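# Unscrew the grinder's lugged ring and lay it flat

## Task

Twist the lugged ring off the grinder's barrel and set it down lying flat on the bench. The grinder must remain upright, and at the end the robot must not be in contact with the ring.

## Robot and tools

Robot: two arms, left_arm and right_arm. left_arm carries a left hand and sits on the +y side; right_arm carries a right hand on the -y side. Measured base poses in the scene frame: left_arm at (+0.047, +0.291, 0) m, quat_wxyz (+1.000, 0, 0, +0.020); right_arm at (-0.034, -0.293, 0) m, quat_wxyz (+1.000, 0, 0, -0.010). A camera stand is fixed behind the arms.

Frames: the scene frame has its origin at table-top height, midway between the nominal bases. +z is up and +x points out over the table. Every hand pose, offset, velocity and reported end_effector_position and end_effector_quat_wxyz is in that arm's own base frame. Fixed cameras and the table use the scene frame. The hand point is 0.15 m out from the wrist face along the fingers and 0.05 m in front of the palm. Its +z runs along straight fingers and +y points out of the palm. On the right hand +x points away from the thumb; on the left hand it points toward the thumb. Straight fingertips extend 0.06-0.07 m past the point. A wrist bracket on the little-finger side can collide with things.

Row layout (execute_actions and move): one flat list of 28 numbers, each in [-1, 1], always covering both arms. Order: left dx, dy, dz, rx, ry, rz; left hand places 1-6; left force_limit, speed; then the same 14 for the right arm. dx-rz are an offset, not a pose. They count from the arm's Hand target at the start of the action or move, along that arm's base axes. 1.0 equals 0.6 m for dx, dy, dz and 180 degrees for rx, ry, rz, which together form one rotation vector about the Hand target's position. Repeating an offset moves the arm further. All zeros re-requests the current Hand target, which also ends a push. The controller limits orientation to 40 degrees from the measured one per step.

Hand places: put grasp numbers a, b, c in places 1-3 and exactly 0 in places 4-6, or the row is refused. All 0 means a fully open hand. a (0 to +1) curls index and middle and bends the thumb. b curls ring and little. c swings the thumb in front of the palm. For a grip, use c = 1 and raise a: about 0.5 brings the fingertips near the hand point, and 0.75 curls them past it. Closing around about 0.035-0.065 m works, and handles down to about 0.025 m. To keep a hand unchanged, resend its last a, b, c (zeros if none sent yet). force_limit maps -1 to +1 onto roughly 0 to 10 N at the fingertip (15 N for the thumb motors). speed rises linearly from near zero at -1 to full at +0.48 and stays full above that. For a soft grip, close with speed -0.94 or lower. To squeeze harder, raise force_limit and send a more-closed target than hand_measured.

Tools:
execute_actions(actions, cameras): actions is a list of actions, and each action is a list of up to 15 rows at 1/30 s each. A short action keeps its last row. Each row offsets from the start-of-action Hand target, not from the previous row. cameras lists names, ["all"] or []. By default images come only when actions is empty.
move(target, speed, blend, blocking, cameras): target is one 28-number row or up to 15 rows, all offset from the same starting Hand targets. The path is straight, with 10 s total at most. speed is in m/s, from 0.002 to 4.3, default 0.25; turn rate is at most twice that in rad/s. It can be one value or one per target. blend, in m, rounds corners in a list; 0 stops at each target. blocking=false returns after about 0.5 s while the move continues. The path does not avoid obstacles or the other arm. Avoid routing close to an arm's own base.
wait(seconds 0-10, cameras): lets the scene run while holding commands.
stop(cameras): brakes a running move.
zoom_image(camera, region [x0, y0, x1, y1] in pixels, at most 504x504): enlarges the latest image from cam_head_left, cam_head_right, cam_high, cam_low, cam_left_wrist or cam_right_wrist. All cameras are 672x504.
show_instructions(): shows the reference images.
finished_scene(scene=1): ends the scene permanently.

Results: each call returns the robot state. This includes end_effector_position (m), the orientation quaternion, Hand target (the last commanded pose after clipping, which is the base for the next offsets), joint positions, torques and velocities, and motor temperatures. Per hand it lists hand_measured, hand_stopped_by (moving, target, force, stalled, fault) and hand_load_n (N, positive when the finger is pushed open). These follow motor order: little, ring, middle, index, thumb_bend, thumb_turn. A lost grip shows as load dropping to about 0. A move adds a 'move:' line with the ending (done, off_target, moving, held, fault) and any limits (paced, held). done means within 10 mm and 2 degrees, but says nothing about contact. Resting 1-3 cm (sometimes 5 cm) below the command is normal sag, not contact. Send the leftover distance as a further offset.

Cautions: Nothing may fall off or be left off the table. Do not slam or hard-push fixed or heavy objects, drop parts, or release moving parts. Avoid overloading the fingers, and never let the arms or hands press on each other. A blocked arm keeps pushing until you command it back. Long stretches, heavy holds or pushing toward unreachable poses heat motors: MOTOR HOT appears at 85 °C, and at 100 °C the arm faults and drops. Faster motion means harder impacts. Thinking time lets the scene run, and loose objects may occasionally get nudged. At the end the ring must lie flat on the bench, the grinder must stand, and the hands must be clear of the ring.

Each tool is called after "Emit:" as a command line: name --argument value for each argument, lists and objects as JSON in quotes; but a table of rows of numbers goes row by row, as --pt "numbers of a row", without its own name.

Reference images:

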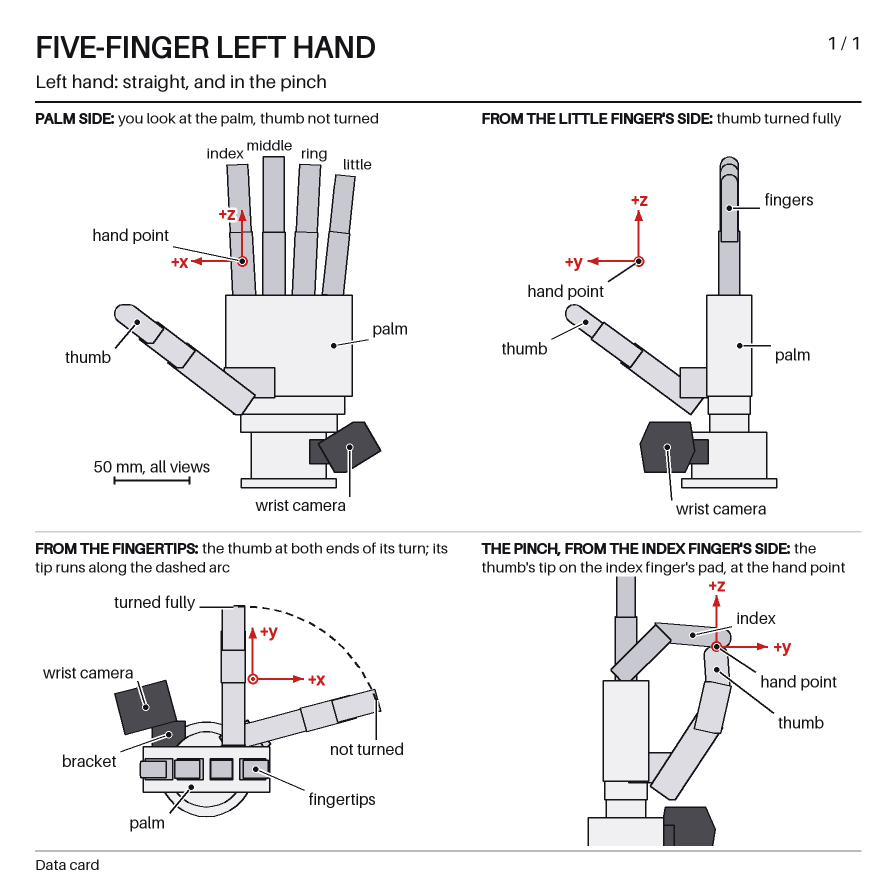

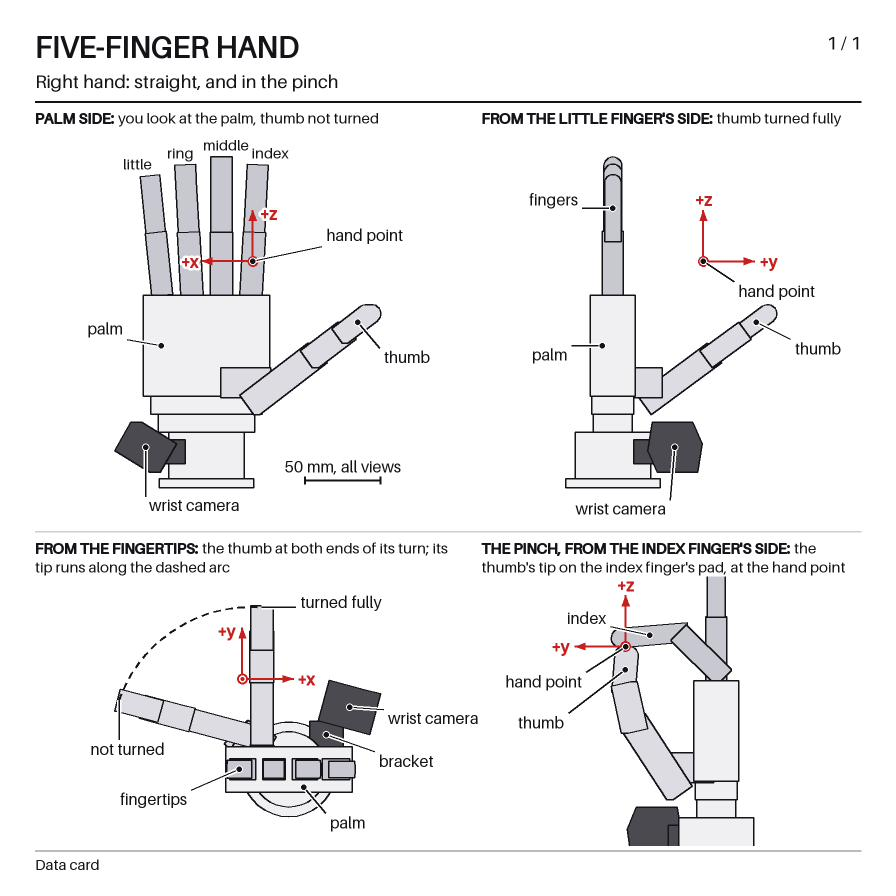

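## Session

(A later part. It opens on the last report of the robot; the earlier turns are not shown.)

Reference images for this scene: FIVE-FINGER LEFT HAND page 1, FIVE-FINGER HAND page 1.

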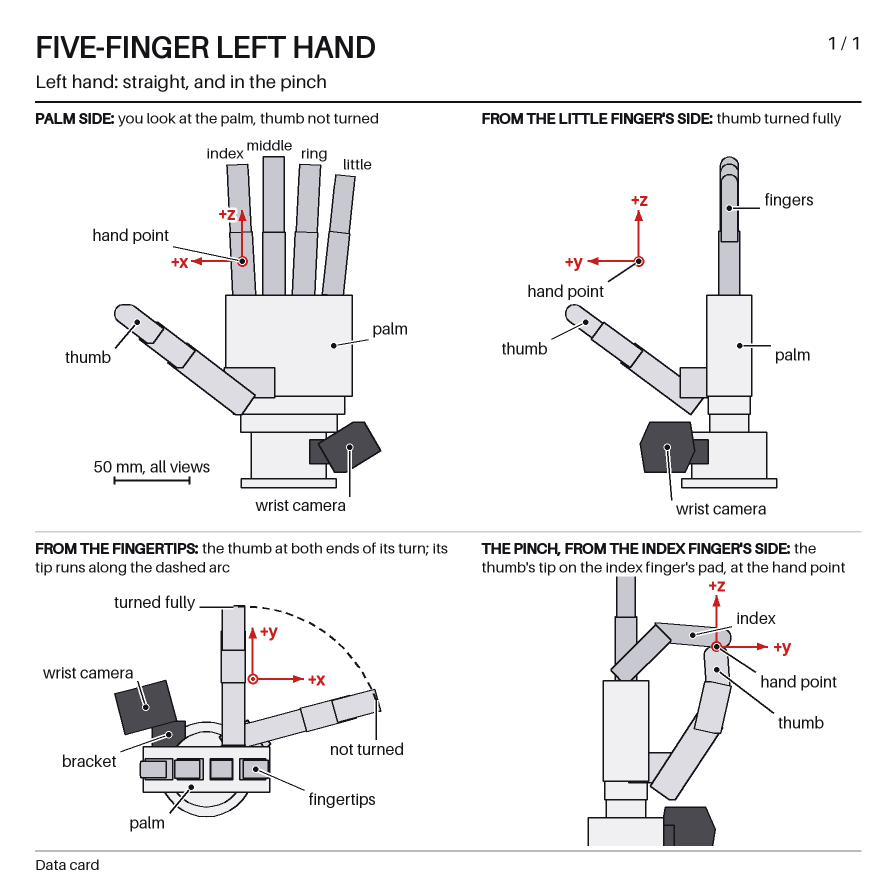

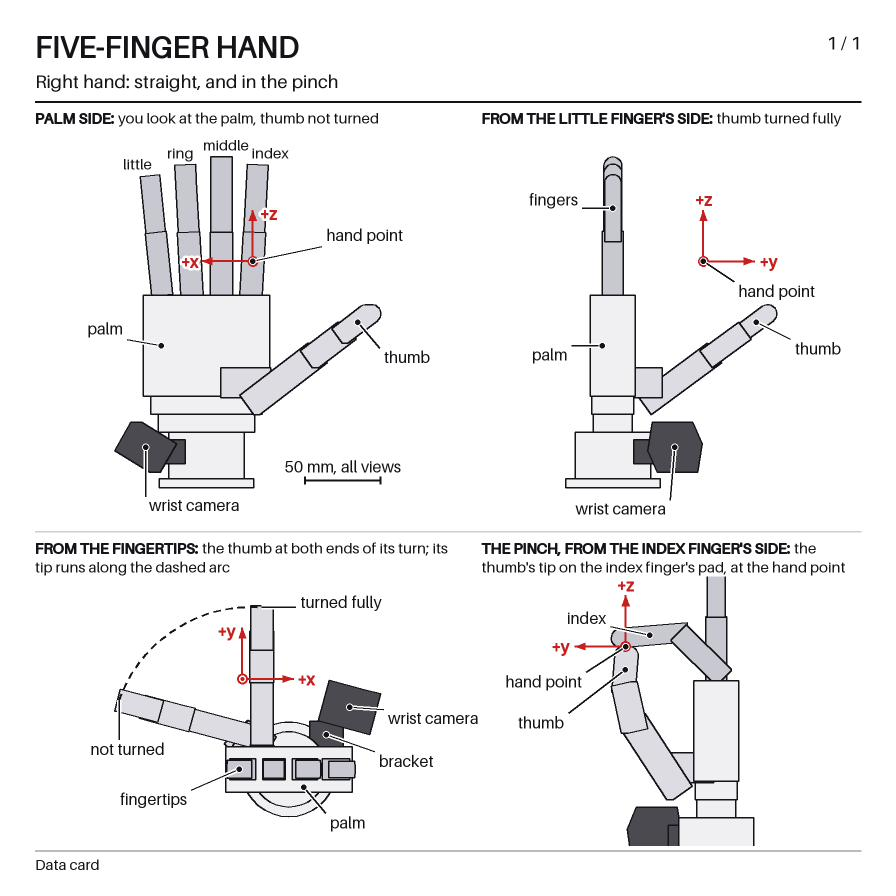

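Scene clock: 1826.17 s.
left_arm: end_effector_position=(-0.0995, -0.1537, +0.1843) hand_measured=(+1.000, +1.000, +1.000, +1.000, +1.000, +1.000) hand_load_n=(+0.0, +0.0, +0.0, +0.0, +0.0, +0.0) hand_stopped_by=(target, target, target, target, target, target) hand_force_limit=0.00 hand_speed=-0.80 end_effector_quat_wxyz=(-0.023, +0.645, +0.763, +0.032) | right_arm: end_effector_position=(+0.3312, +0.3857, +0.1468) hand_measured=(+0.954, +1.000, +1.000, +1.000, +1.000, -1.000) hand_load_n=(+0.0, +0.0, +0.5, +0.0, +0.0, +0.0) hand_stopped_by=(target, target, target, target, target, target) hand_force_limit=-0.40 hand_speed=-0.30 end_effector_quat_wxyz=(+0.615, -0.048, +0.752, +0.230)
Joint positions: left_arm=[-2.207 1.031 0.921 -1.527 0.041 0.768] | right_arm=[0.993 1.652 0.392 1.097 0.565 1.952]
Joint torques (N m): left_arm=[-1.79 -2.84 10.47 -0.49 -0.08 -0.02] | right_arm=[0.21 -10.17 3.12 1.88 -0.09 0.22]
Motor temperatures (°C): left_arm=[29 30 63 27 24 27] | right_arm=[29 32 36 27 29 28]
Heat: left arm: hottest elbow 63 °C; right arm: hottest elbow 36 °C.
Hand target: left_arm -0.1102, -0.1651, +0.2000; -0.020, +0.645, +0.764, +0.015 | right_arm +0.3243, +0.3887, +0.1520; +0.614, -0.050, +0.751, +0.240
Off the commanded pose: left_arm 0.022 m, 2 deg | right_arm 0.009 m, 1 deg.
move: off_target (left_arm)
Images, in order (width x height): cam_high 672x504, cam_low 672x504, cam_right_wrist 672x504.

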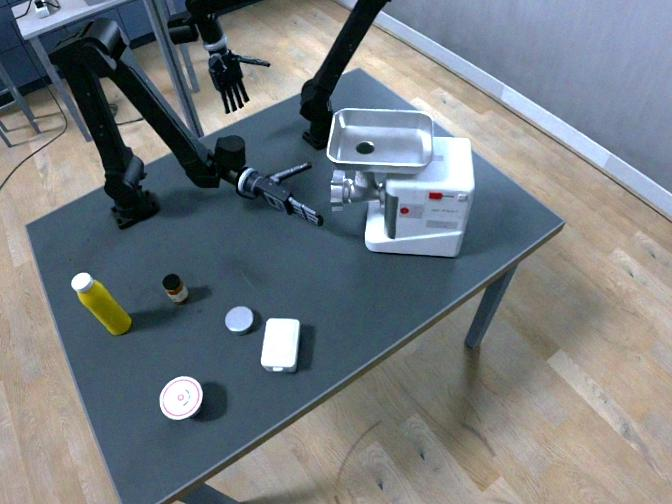

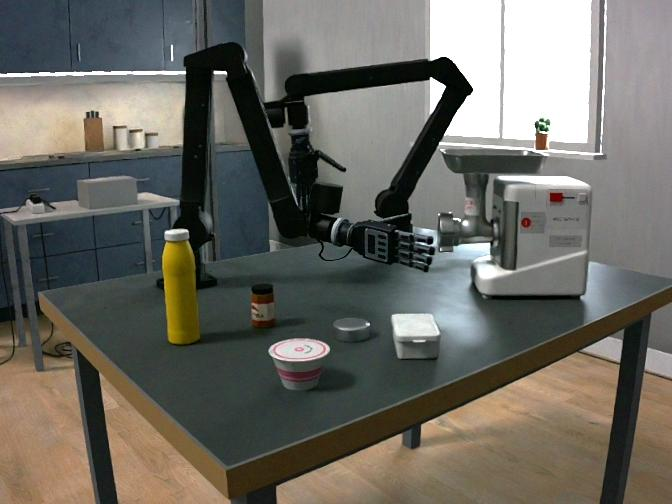

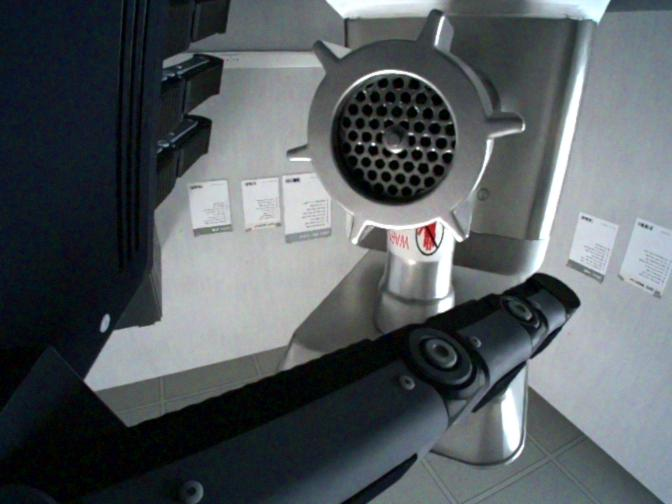

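Emit:
move --pt "0 0 0 0 0 0 0 0 0 0 0 0 0.0 -0.8 0.1162 0.0998 0.003 0 0 0 -0.47 0 1 0 0 0 -0.4 -0.3" --pt "0 0 0 0 0 0 0 0 0 0 0 0 0.0 -0.8 0.1162 0.0998 0.003 0 0 0 0 0 1 0 0 0 -0.4 -0.8" --pt "0 0 0 0 0 0 0 0 0 0 0 0 0.0 -0.8 0.1057 0.1093 -0.007 -0.2342 -0.2601 0 0 0 1 0 0 0 -0.4 -0.8" --speed '[0.12, 0.1, 0.22]' --cameras '["cam_right_wrist"]'

Emit:
move --pt "0 0 0 0 0 0 0 0 0 0 0 0 0.0 -0.8 0 0 0 0 0 0 -0.47 0 1 0 0 0 -0.4 -0.3" --pt "0 0 0 0 0 0 0 0 0 0 0 0 0.0 -0.8 -0.0892 -0.0991 0 0 0 0 -0.47 0 1 0 0 0 -0.4 -0.3" --pt "0 0 0 0 0 0 0 0 0 0 0 0 0.0 -0.8 -0.1057 -0.109 0.0077 0.2342 0.2601 0 -0.47 0 1 0 0 0 -0.4 -0.3" --speed '[0.1, 0.15, 0.3]' --blend '[0, 0.02, 0]' --cameras '["cam_right_wrist","cam_low","cam_high"]'

Emit:
zoom_image --camera "cam_low" --region '[400, 150, 520, 270]'

Emit:
zoom_image --camera "cam_high" --region '[280, 150, 400, 240]'

Scene clock: 1860.23 s.
left_arm: end_effector_position=(-0.0995, -0.1537, +0.1843) hand_measured=(+1.000, +1.000, +1.000, +1.000, +1.000, +1.000) hand_load_n=(+0.0, +0.0, +0.0, +0.0, +0.0, +0.0) hand_stopped_by=(target, target, target, target, target, target) hand_force_limit=0.00 hand_speed=-0.80 end_effector_quat_wxyz=(-0.023, +0.645, +0.763, +0.032) | right_arm: end_effector_position=(+0.3732, +0.4484, +0.1291) hand_measured=(+1.000, +1.000, +1.000, +1.000, +0.710, -1.000) hand_load_n=(+0.0, +0.0, +0.0, +0.0, +3.0, +1.5) hand_stopped_by=(target, target, target, target, force, target) hand_force_limit=-0.40 hand_speed=-0.80 end_effector_quat_wxyz=(+0.773, -0.374, +0.507, -0.071)
Joint positions: left_arm=[-2.207 1.031 0.921 -1.527 0.041 0.768] | right_arm=[0.881 1.929 0.592 1.557 0.329 0.772]
Joint torques (N m): left_arm=[-1.55 -2.61 10.62 -0.47 -0.05 -0.02] | right_arm=[-1.79 -12.16 6.45 2.52 -0.28 -0.01]
Motor temperatures (°C): left_arm=[29 30 63 27 24 27] | right_arm=[29 31 35 27 29 28]
Heat: left arm: hottest elbow 63 °C; right arm: hottest elbow 35 °C.
Hand target: left_arm -0.1102, -0.1651, +0.2000; -0.020, +0.645, +0.764, +0.015 | right_arm +0.3878, +0.4543, +0.1480; +0.797, -0.350, +0.486, -0.077
Off the commanded pose: left_arm 0.022 m, 2 deg | right_arm 0.024 m, 5 deg.
joint sent to its limit (right arm) — joint 4 (wrist pitch), upper limit. The joint targets still meet the commanded pose.
move: off_target (left_arm, right_arm); target 2's new numbers were sent with right_arm's hand 0.019 m and 2 deg from that target
Images, in order (width x height): cam_right_wrist 672x504.

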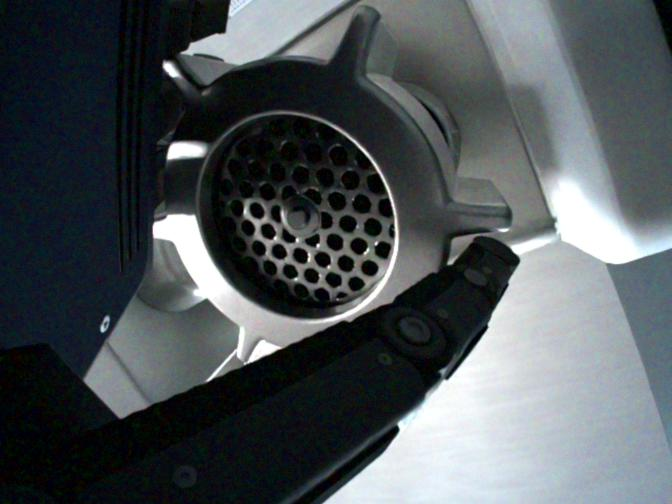

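Scene clock: 1864.33 s.
left_arm: end_effector_position=(-0.0995, -0.1537, +0.1843) hand_measured=(+1.000, +1.000, +1.000, +1.000, +1.000, +1.000) hand_load_n=(+0.0, +0.0, +0.0, +0.0, +0.0, +0.0) hand_stopped_by=(target, target, target, target, target, target) hand_force_limit=0.00 hand_speed=-0.80 end_effector_quat_wxyz=(-0.023, +0.645, +0.763, +0.032) | right_arm: end_effector_position=(+0.3312, +0.3860, +0.1473) hand_measured=(+0.954, +1.000, +1.000, +1.000, +1.000, -1.000) hand_load_n=(+0.0, +0.0, +0.0, +0.0, +0.0, -0.5) hand_stopped_by=(target, target, target, target, target, target) hand_force_limit=-0.40 hand_speed=-0.30 end_effector_quat_wxyz=(+0.615, -0.048, +0.752, +0.230)
Joint positions: left_arm=[-2.207 1.031 0.921 -1.527 0.041 0.768] | right_arm=[0.994 1.65 0.393 1.094 0.565 1.952]
Joint torques (N m): left_arm=[-2.2 -3.14 10.47 -0.43 -0.06 0] | right_arm=[0.21 -10.17 3.15 1.88 -0.09 0.17]
Motor temperatures (°C): left_arm=[29 30 63 27 24 27] | right_arm=[29 31 35 27 29 28]
Heat: left arm: hottest elbow 63 °C; right arm: hottest elbow 35 °C.
Hand target: left_arm -0.1102, -0.1651, +0.2000; -0.020, +0.645, +0.764, +0.015 | right_arm +0.3244, +0.3890, +0.1526; +0.614, -0.050, +0.750, +0.240
Off the commanded pose: left_arm 0.022 m, 2 deg | right_arm 0.009 m, 1 deg.
move: off_target (left_arm)
Images, in order (width x height): cam_high 672x504, cam_low 672x504, cam_right_wrist 672x504.

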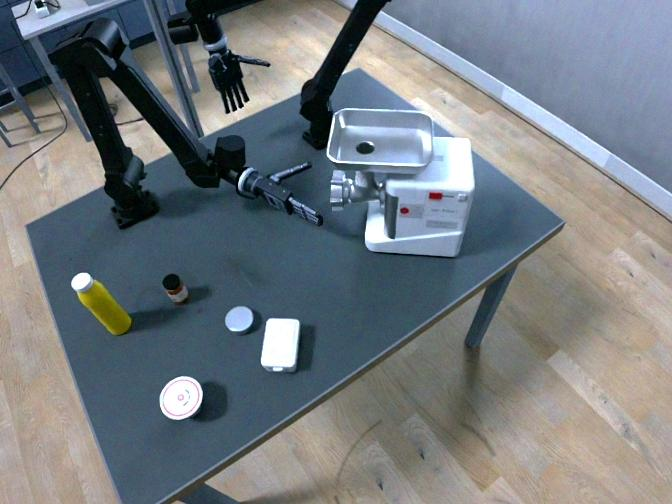

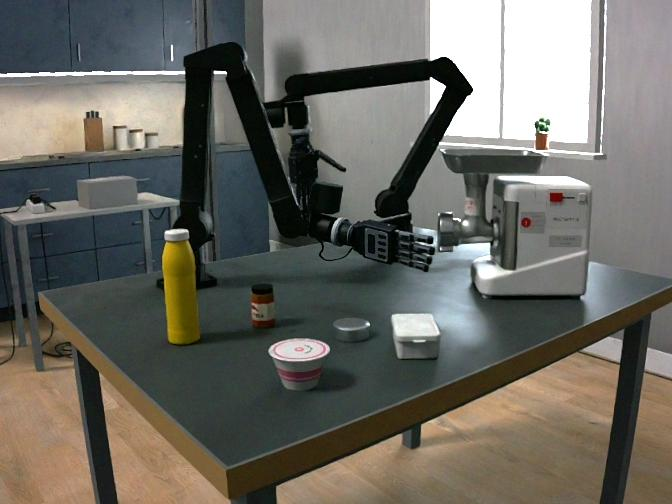

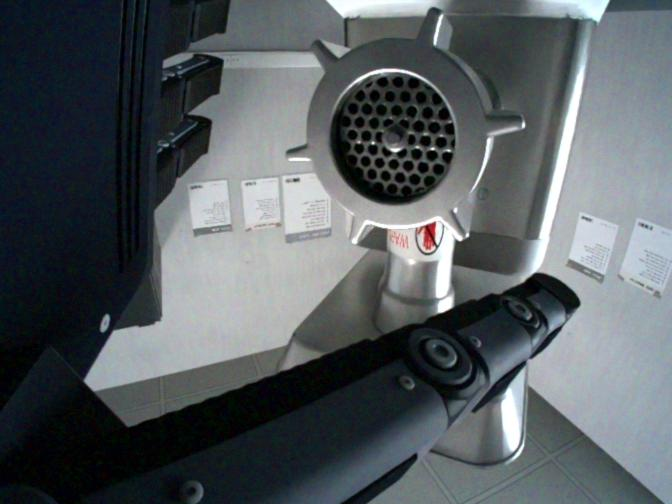

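Scaled by 4.200 from the camera's 672x504 image, which has a finer 960x720 frame.

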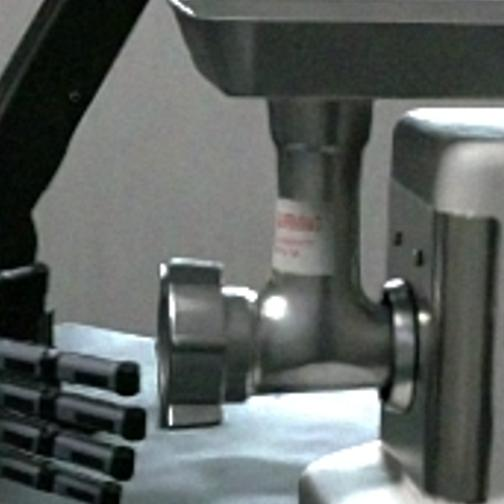

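Scaled by 4.200 from the camera's 672x504 image, which has a finer 960x720 frame.

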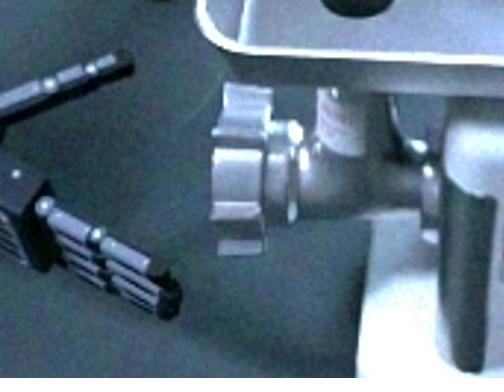

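Emit:
move --pt "0 0 0 0 0 0 0 0 0 0 0 0 0.0 -0.8 0.1162 0.0995 0.002 0 0 0 -0.47 0 1 0 0 0 -0.4 -0.3" --pt "0 0 0 0 0 0 0 0 0 0 0 0 0.0 -0.8 0.1162 0.0995 0.002 0 0 0 0 0 1 0 0 0 -0.4 -0.8" --pt "0 0 0 0 0 0 0 0 0 0 0 0 0.0 -0.8 0.1057 0.109 -0.008 -0.2342 -0.2601 0 0 0 1 0 0 0 -0.4 -0.8" --speed '[0.12, 0.1, 0.22]' --cameras '["cam_right_wrist","cam_high"]'

Emit:
zoom_image --camera "cam_high" --region '[280, 150, 400, 240]'

Scene clock: 1886.33 s.
left_arm: end_effector_position=(-0.0995, -0.1537, +0.1843) hand_measured=(+1.000, +1.000, +1.000, +1.000, +1.000, +1.000) hand_load_n=(+0.5, +0.0, +0.0, +0.0, +0.0, +0.0) hand_stopped_by=(target, target, target, target, target, target) hand_force_limit=0.00 hand_speed=-0.80 end_effector_quat_wxyz=(-0.023, +0.645, +0.763, +0.032) | right_arm: end_effector_position=(+0.3742, +0.4485, +0.1288) hand_measured=(+1.000, +1.000, +1.000, +1.000, +0.728, -1.000) hand_load_n=(+0.0, +0.0, +0.0, +0.0, +2.5, +1.0) hand_stopped_by=(target, target, target, target, force, target) hand_force_limit=-0.40 hand_speed=-0.80 end_effector_quat_wxyz=(+0.773, -0.375, +0.507, -0.072)
Joint positions: left_arm=[-2.207 1.031 0.921 -1.527 0.041 0.768] | right_arm=[0.88 1.93 0.594 1.555 0.329 0.769]
Joint torques (N m): left_arm=[-1.79 -3.08 10.7 -0.36 -0.07 -0.02] | right_arm=[-1.79 -12.22 6.31 2.63 -0.3 -0.02]
Motor temperatures (°C): left_arm=[29 30 63 27 24 27] | right_arm=[29 32 35 27 29 28]
Heat: left arm: hottest elbow 63 °C; right arm: hottest elbow 35 °C.
Hand target: left_arm -0.1102, -0.1651, +0.2000; -0.020, +0.645, +0.764, +0.015 | right_arm +0.3878, +0.4543, +0.1479; +0.797, -0.350, +0.485, -0.077
Off the commanded pose: left_arm 0.022 m, 2 deg | right_arm 0.024 m, 5 deg.
joint sent to its limit (right arm) — joint 4 (wrist pitch), upper limit. The joint targets still meet the commanded pose.
move: off_target (left_arm, right_arm); target 2's new numbers were sent with right_arm's hand 0.019 m and 2 deg from that target
Images, in order (width x height): cam_high 672x504, cam_right_wrist 672x504.

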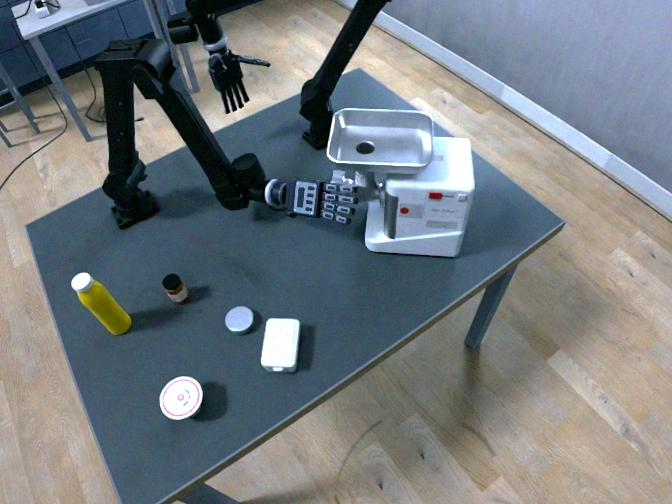

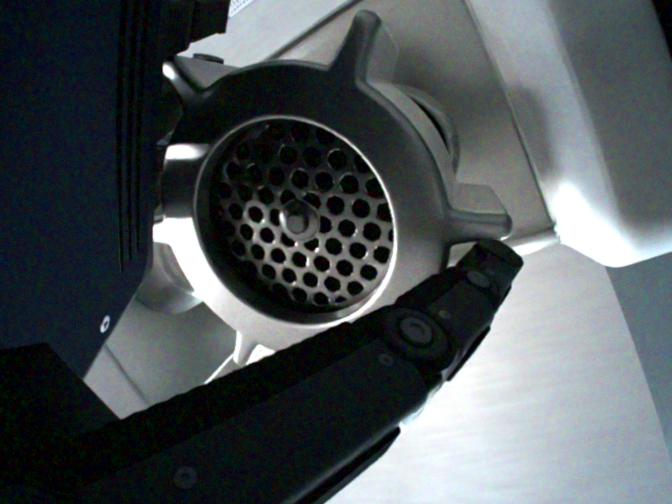

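Scaled by 4.200 from the camera's 672x504 image, which has a finer 960x720 frame.

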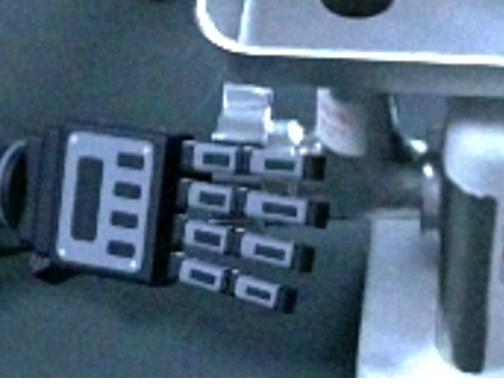

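Emit:
move --pt "0 0 0 0 0 0 0 0 0 0 0 0 0.0 -0.8 0 0 0 0 0 0 -0.47 0 1 0 0 0 -0.4 -0.3" --pt "0 0 0 0 0 0 0 0 0 0 0 0 0.0 -0.8 -0.0892 -0.0991 0 0 0 0 -0.47 0 1 0 0 0 -0.4 -0.3" --pt "0 0 0 0 0 0 0 0 0 0 0 0 0.0 -0.8 -0.1057 -0.109 0.0077 0.2342 0.2601 0 -0.47 0 1 0 0 0 -0.4 -0.3" --speed '[0.1, 0.15, 0.3]' --blend '[0, 0.02, 0]' --cameras '["cam_right_wrist","cam_low","cam_high"]'

Emit:
zoom_image --camera "cam_low" --region '[400, 150, 520, 270]'

Emit:
zoom_image --camera "cam_high" --region '[280, 150, 400, 240]'

Scene clock: 1900.47 s.
left_arm: end_effector_position=(-0.0995, -0.1537, +0.1843) hand_measured=(+1.000, +1.000, +1.000, +1.000, +1.000, +1.000) hand_load_n=(+0.0, +0.0, +0.0, +0.0, +0.0, +0.0) hand_stopped_by=(target, target, target, target, target, target) hand_force_limit=0.00 hand_speed=-0.80 end_effector_quat_wxyz=(-0.023, +0.645, +0.763, +0.032) | right_arm: end_effector_position=(+0.3313, +0.3859, +0.1472) hand_measured=(+0.954, +1.000, +1.000, +1.000, +1.000, -1.000) hand_load_n=(+0.0, +0.0, +0.0, +0.0, +0.0, +0.0) hand_stopped_by=(target, target, target, target, target, target) hand_force_limit=-0.40 hand_speed=-0.30 end_effector_quat_wxyz=(+0.616, -0.048, +0.752, +0.230)
Joint positions: left_arm=[-2.207 1.031 0.921 -1.527 0.041 0.768] | right_arm=[0.994 1.65 0.393 1.095 0.566 1.952]
Joint torques (N m): left_arm=[-1.61 -3.55 10.63 -0.31 -0.07 -0.01] | right_arm=[0.15 -10.17 3.14 1.89 -0.09 0.23]
Motor temperatures (°C): left_arm=[29 30 63 27 24 27] | right_arm=[29 32 35 27 29 28]
Heat: left arm: hottest elbow 63 °C; right arm: hottest elbow 35 °C.
Hand target: left_arm -0.1102, -0.1651, +0.2000; -0.020, +0.645, +0.764, +0.015 | right_arm +0.3244, +0.3890, +0.1525; +0.614, -0.050, +0.750, +0.240
Off the commanded pose: left_arm 0.022 m, 2 deg | right_arm 0.009 m, 1 deg.
move: off_target (left_arm)
Images, in order (width x height): cam_high 672x504, cam_low 672x504, cam_right_wrist 672x504.

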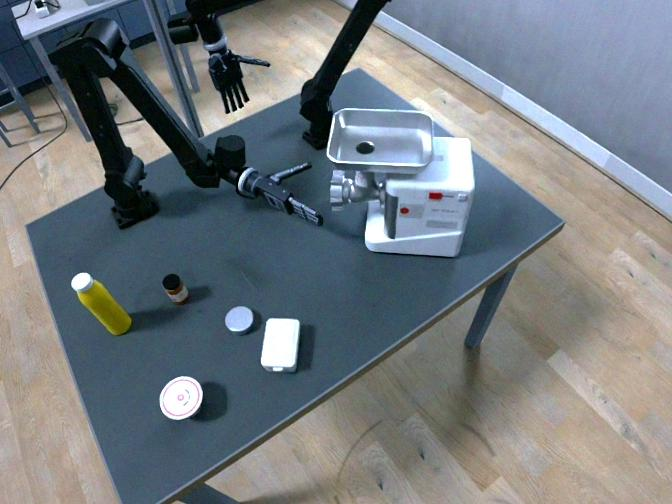

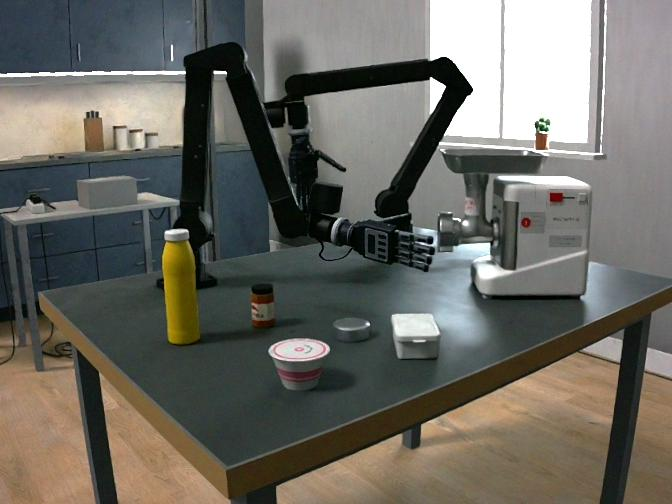

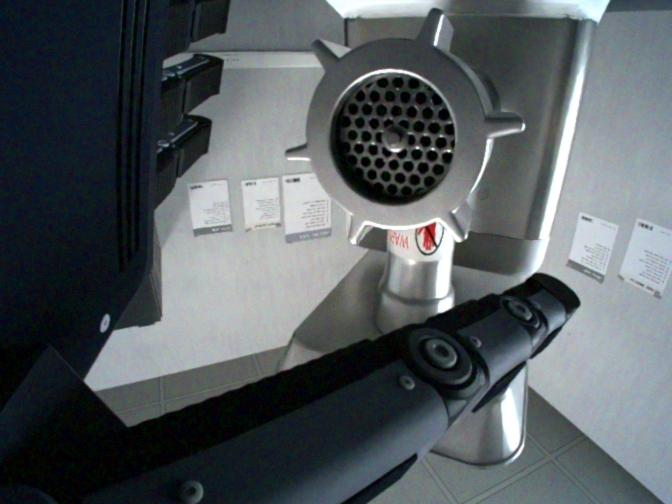

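Scaled by 4.200 from the camera's 672x504 image, which has a finer 960x720 frame.

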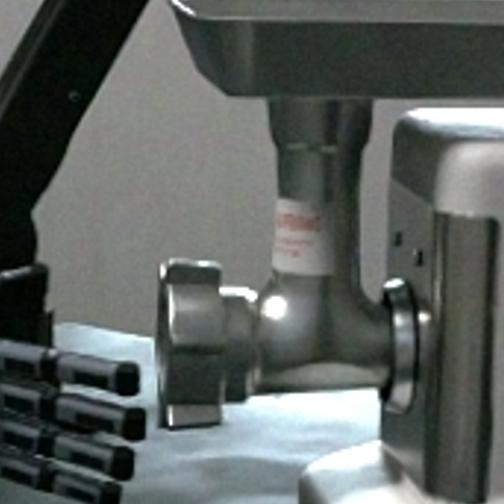

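Scaled by 4.200 from the camera's 672x504 image, which has a finer 960x720 frame.

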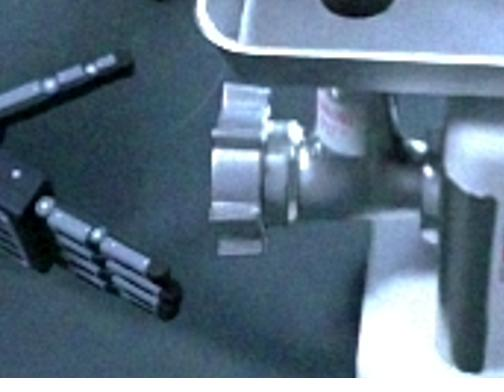

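Emit:
move --pt "0 0 0 0 0 0 0 0 0 0 0 0 0.0 -0.8 0.1129 0.0958 0.002 0 0 0 -0.47 0 1 0 0 0 -0.4 -0.3" --pt "0 0 0 0 0 0 0 0 0 0 0 0 0.0 -0.8 0.1129 0.0958 0.002 0 0 0 0 0 1 0 0 0 -0.4 -0.8" --pt "0 0 0 0 0 0 0 0 0 0 0 0 0.0 -0.8 0.1024 0.1053 -0.008 -0.2342 -0.2601 0 0 0 1 0 0 0 -0.4 -0.8" --speed '[0.12, 0.1, 0.22]' --cameras '["cam_right_wrist","cam_high"]'

Emit:
zoom_image --camera "cam_high" --region '[280, 150, 400, 240]'

Scene clock: 1914.70 s.
left_arm: end_effector_position=(-0.0995, -0.1537, +0.1843) hand_measured=(+1.000, +1.000, +1.000, +1.000, +1.000, +1.000) hand_load_n=(+0.0, +0.0, +0.0, +0.0, -0.5, +0.0) hand_stopped_by=(target, target, target, target, target, target) hand_force_limit=0.00 hand_speed=-0.80 end_effector_quat_wxyz=(-0.023, +0.645, +0.763, +0.032) | right_arm: end_effector_position=(+0.3718, +0.4468, +0.1281) hand_measured=(+1.000, +1.000, +1.000, +1.000, +0.690, -1.000) hand_load_n=(+0.0, +0.0, +0.0, +0.0, +2.5, +1.0) hand_stopped_by=(target, target, target, target, force, target) hand_force_limit=-0.40 hand_speed=-0.80 end_effector_quat_wxyz=(+0.772, -0.376, +0.507, -0.072)
Joint positions: left_arm=[-2.207 1.031 0.921 -1.527 0.041 0.768] | right_arm=[0.881 1.926 0.586 1.556 0.329 0.77]
Joint torques (N m): left_arm=[-1.79 -3.08 10.66 -0.46 -0.07 -0.04] | right_arm=[-1.79 -12.28 6.2 2.55 -0.27 -0.02]
Motor temperatures (°C): left_arm=[29 30 63 27 24 27] | right_arm=[29 32 35 27 29 28]
Heat: left arm: hottest elbow 63 °C; right arm: hottest elbow 35 °C.
Hand target: left_arm -0.1102, -0.1651, +0.2000; -0.020, +0.645, +0.764, +0.015 | right_arm +0.3858, +0.4521, +0.1477; +0.797, -0.350, +0.485, -0.077
Off the commanded pose: left_arm 0.022 m, 2 deg | right_arm 0.025 m, 5 deg.
joint sent to its limit (right arm) — joint 4 (wrist pitch), upper limit. The joint targets still meet the commanded pose.
move: off_target (left_arm, right_arm); target 2's new numbers were sent with right_arm's hand 0.019 m and 2 deg from that target
Images, in order (width x height): cam_high 672x504, cam_right_wrist 672x504.

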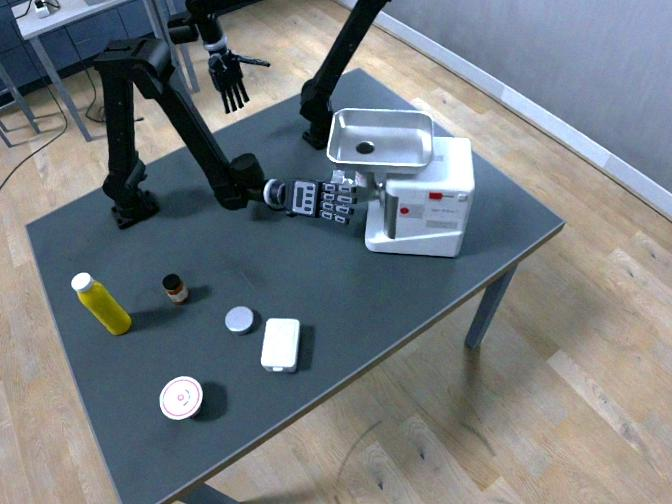

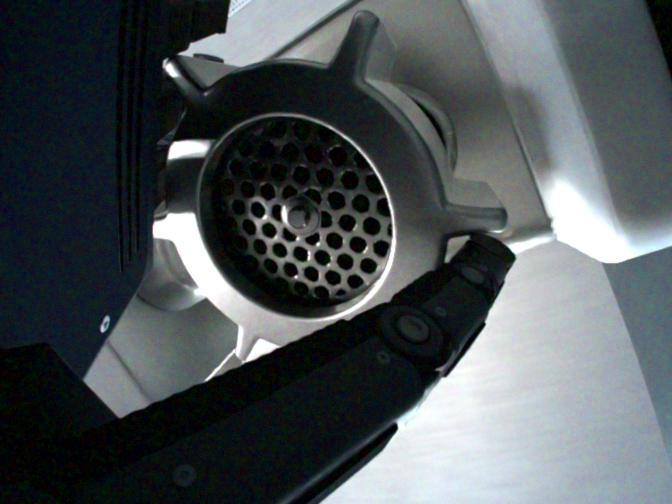

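Scaled by 4.200 from the camera's 672x504 image, which has a finer 960x720 frame.

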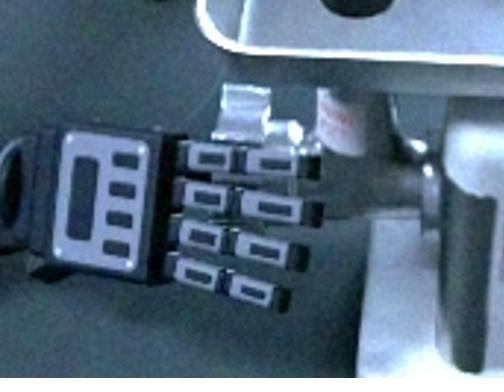

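Emit:
move --pt "0 0 0 0 0 0 0 0 0 0 0 0 0.0 -0.8 0 0 0 0 0 0 -0.47 0 1 0 0 0 -0.4 -0.3" --pt "0 0 0 0 0 0 0 0 0 0 0 0 0.0 -0.8 -0.0892 -0.0991 0 0 0 0 -0.47 0 1 0 0 0 -0.4 -0.3" --pt "0 0 0 0 0 0 0 0 0 0 0 0 0.0 -0.8 -0.1024 -0.1053 0.008 0.2342 0.2601 0 -0.47 0 1 0 0 0 -0.4 -0.3" --speed '[0.1, 0.15, 0.3]' --blend '[0, 0.02, 0]' --cameras '["cam_right_wrist","cam_low","cam_high"]'

Emit:
zoom_image --camera "cam_low" --region '[400, 150, 520, 270]'

Emit:
zoom_image --camera "cam_high" --region '[280, 150, 400, 240]'

Scene clock: 1925.97 s.
left_arm: end_effector_position=(-0.0995, -0.1537, +0.1843) hand_measured=(+1.000, +1.000, +1.000, +1.000, +1.000, +1.000) hand_load_n=(+0.0, +0.0, +0.0, +0.0, +0.0, +0.0) hand_stopped_by=(target, target, target, target, target, target) hand_force_limit=0.00 hand_speed=-0.80 end_effector_quat_wxyz=(-0.023, +0.645, +0.763, +0.032) | right_arm: end_effector_position=(+0.3311, +0.3857, +0.1470) hand_measured=(+0.954, +1.000, +1.000, +1.000, +1.000, -1.000) hand_load_n=(+0.0, +0.0, +0.0, +0.0, +0.0, +0.0) hand_stopped_by=(target, target, target, target, target, target) hand_force_limit=-0.40 hand_speed=-0.30 end_effector_quat_wxyz=(+0.615, -0.048, +0.752, +0.230)
Joint positions: left_arm=[-2.207 1.031 0.921 -1.527 0.041 0.768] | right_arm=[0.994 1.651 0.392 1.096 0.566 1.952]
Joint torques (N m): left_arm=[-2.02 -3.08 10.61 -0.44 -0.05 -0.01] | right_arm=[0.21 -10.17 3.18 1.92 -0.09 0.24]
Motor temperatures (°C): left_arm=[29 30 63 27 24 27] | right_arm=[29 32 35 27 29 28]
Heat: left arm: hottest elbow 63 °C; right arm: hottest elbow 35 °C.
Hand target: left_arm -0.1102, -0.1651, +0.2000; -0.020, +0.645, +0.764, +0.015 | right_arm +0.3244, +0.3889, +0.1524; +0.614, -0.050, +0.750, +0.240
Off the commanded pose: left_arm 0.022 m, 2 deg | right_arm 0.009 m, 1 deg.
move: off_target (left_arm)
Images, in order (width x height): cam_high 672x504, cam_low 672x504, cam_right_wrist 672x504.

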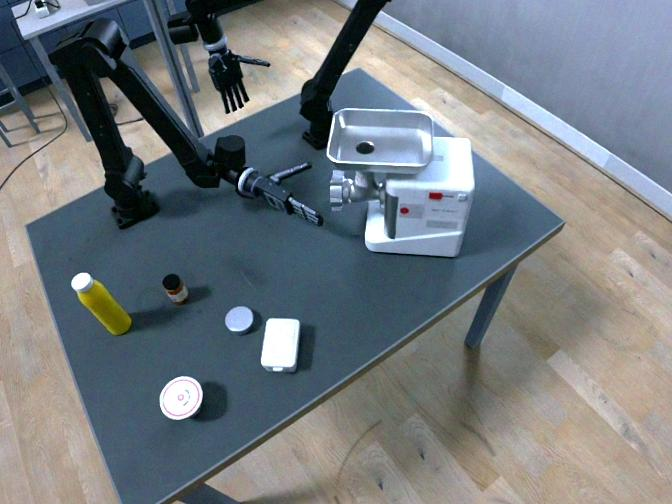

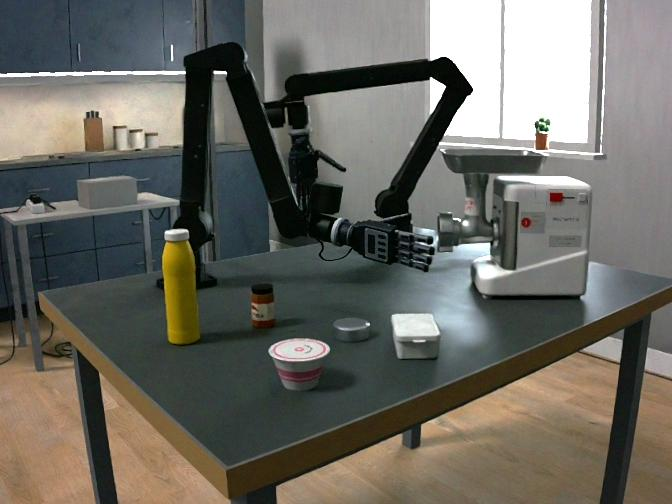

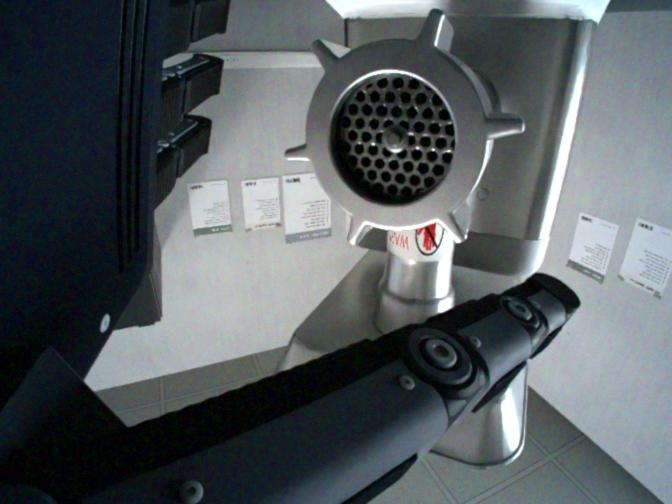

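Scaled by 4.200 from the camera's 672x504 image, which has a finer 960x720 frame.

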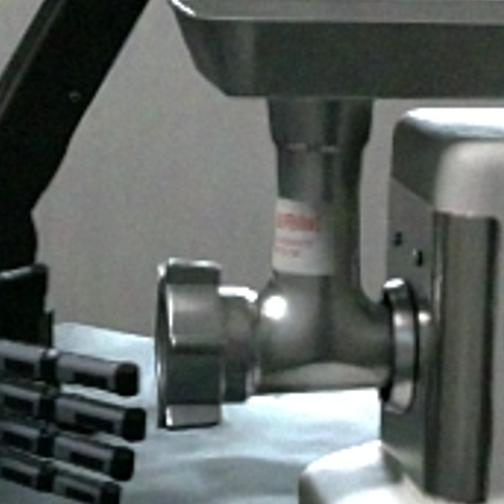

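Scaled by 4.200 from the camera's 672x504 image, which has a finer 960x720 frame.

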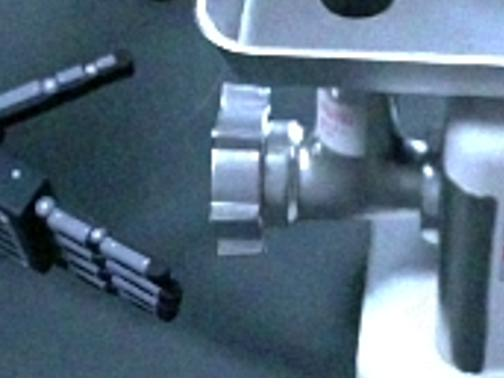

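Emit:
move --pt "0 0 0 0 0 0 0 0 0 0 0 0 0.0 -0.8 0.1129 0.0958 0.002 0 0 0 -0.47 0 1 0 0 0 -0.4 -0.3" --pt "0 0 0 0 0 0 0 0 0 0 0 0 0.0 -0.8 0.1129 0.0958 0.002 0 0 0 0 0 1 0 0 0 -0.4 -0.8" --pt "0 0 0 0 0 0 0 0 0 0 0 0 0.0 -0.8 0.1024 0.1053 -0.008 -0.2342 -0.2601 0 0 0 1 0 0 0 -0.4 -0.8" --speed '[0.12, 0.1, 0.22]' --cameras '["cam_right_wrist"]'

Scene clock: 1942.17 s.
left_arm: end_effector_position=(-0.0995, -0.1537, +0.1843) hand_measured=(+1.000, +1.000, +1.000, +1.000, +1.000, +1.000) hand_load_n=(-0.5, +0.0, +0.0, +0.0, +0.0, +0.0) hand_stopped_by=(target, target, target, target, target, target) hand_force_limit=0.00 hand_speed=-0.80 end_effector_quat_wxyz=(-0.023, +0.645, +0.763, +0.032) | right_arm: end_effector_position=(+0.3713, +0.4466, +0.1285) hand_measured=(+1.000, +1.000, +1.000, +1.000, +0.690, -1.000) hand_load_n=(+0.0, +0.0, +0.0, +0.0, +3.0, +1.5) hand_stopped_by=(target, target, target, target, force, target) hand_force_limit=-0.40 hand_speed=-0.80 end_effector_quat_wxyz=(+0.772, -0.375, +0.508, -0.070)
Joint positions: left_arm=[-2.207 1.031 0.921 -1.527 0.041 0.768] | right_arm=[0.882 1.926 0.584 1.558 0.329 0.774]
Joint torques (N m): left_arm=[-2.14 -3.37 10.51 -0.49 -0.05 -0.01] | right_arm=[-1.85 -12.28 6.32 2.39 -0.29 -0.01]
Motor temperatures (°C): left_arm=[29 30 63 27 24 27] | right_arm=[29 32 35 27 29 28]
Heat: left arm: hottest elbow 63 °C; right arm: hottest elbow 35 °C.
Hand target: left_arm -0.1102, -0.1651, +0.2000; -0.020, +0.645, +0.764, +0.015 | right_arm +0.3859, +0.4522, +0.1476; +0.797, -0.350, +0.485, -0.077
Off the commanded pose: left_arm 0.022 m, 2 deg | right_arm 0.025 m, 5 deg.
joint sent to its limit (right arm) — joint 4 (wrist pitch), upper limit. The joint targets still meet the commanded pose.
move: off_target (left_arm, right_arm); target 2's new numbers were sent with right_arm's hand 0.019 m and 2 deg from that target
Images, in order (width x height): cam_right_wrist 672x504.

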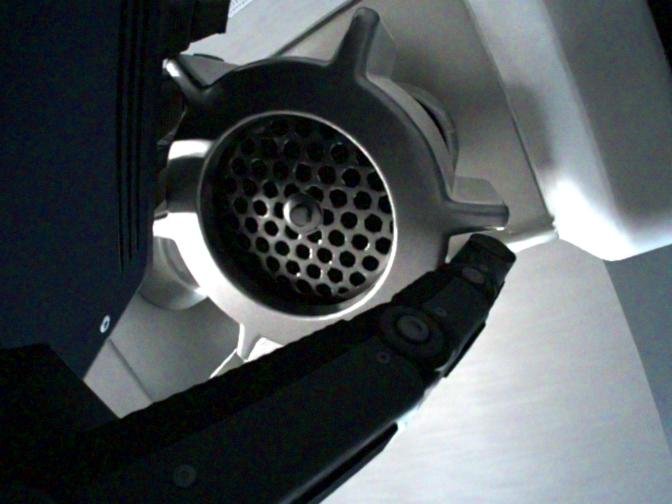

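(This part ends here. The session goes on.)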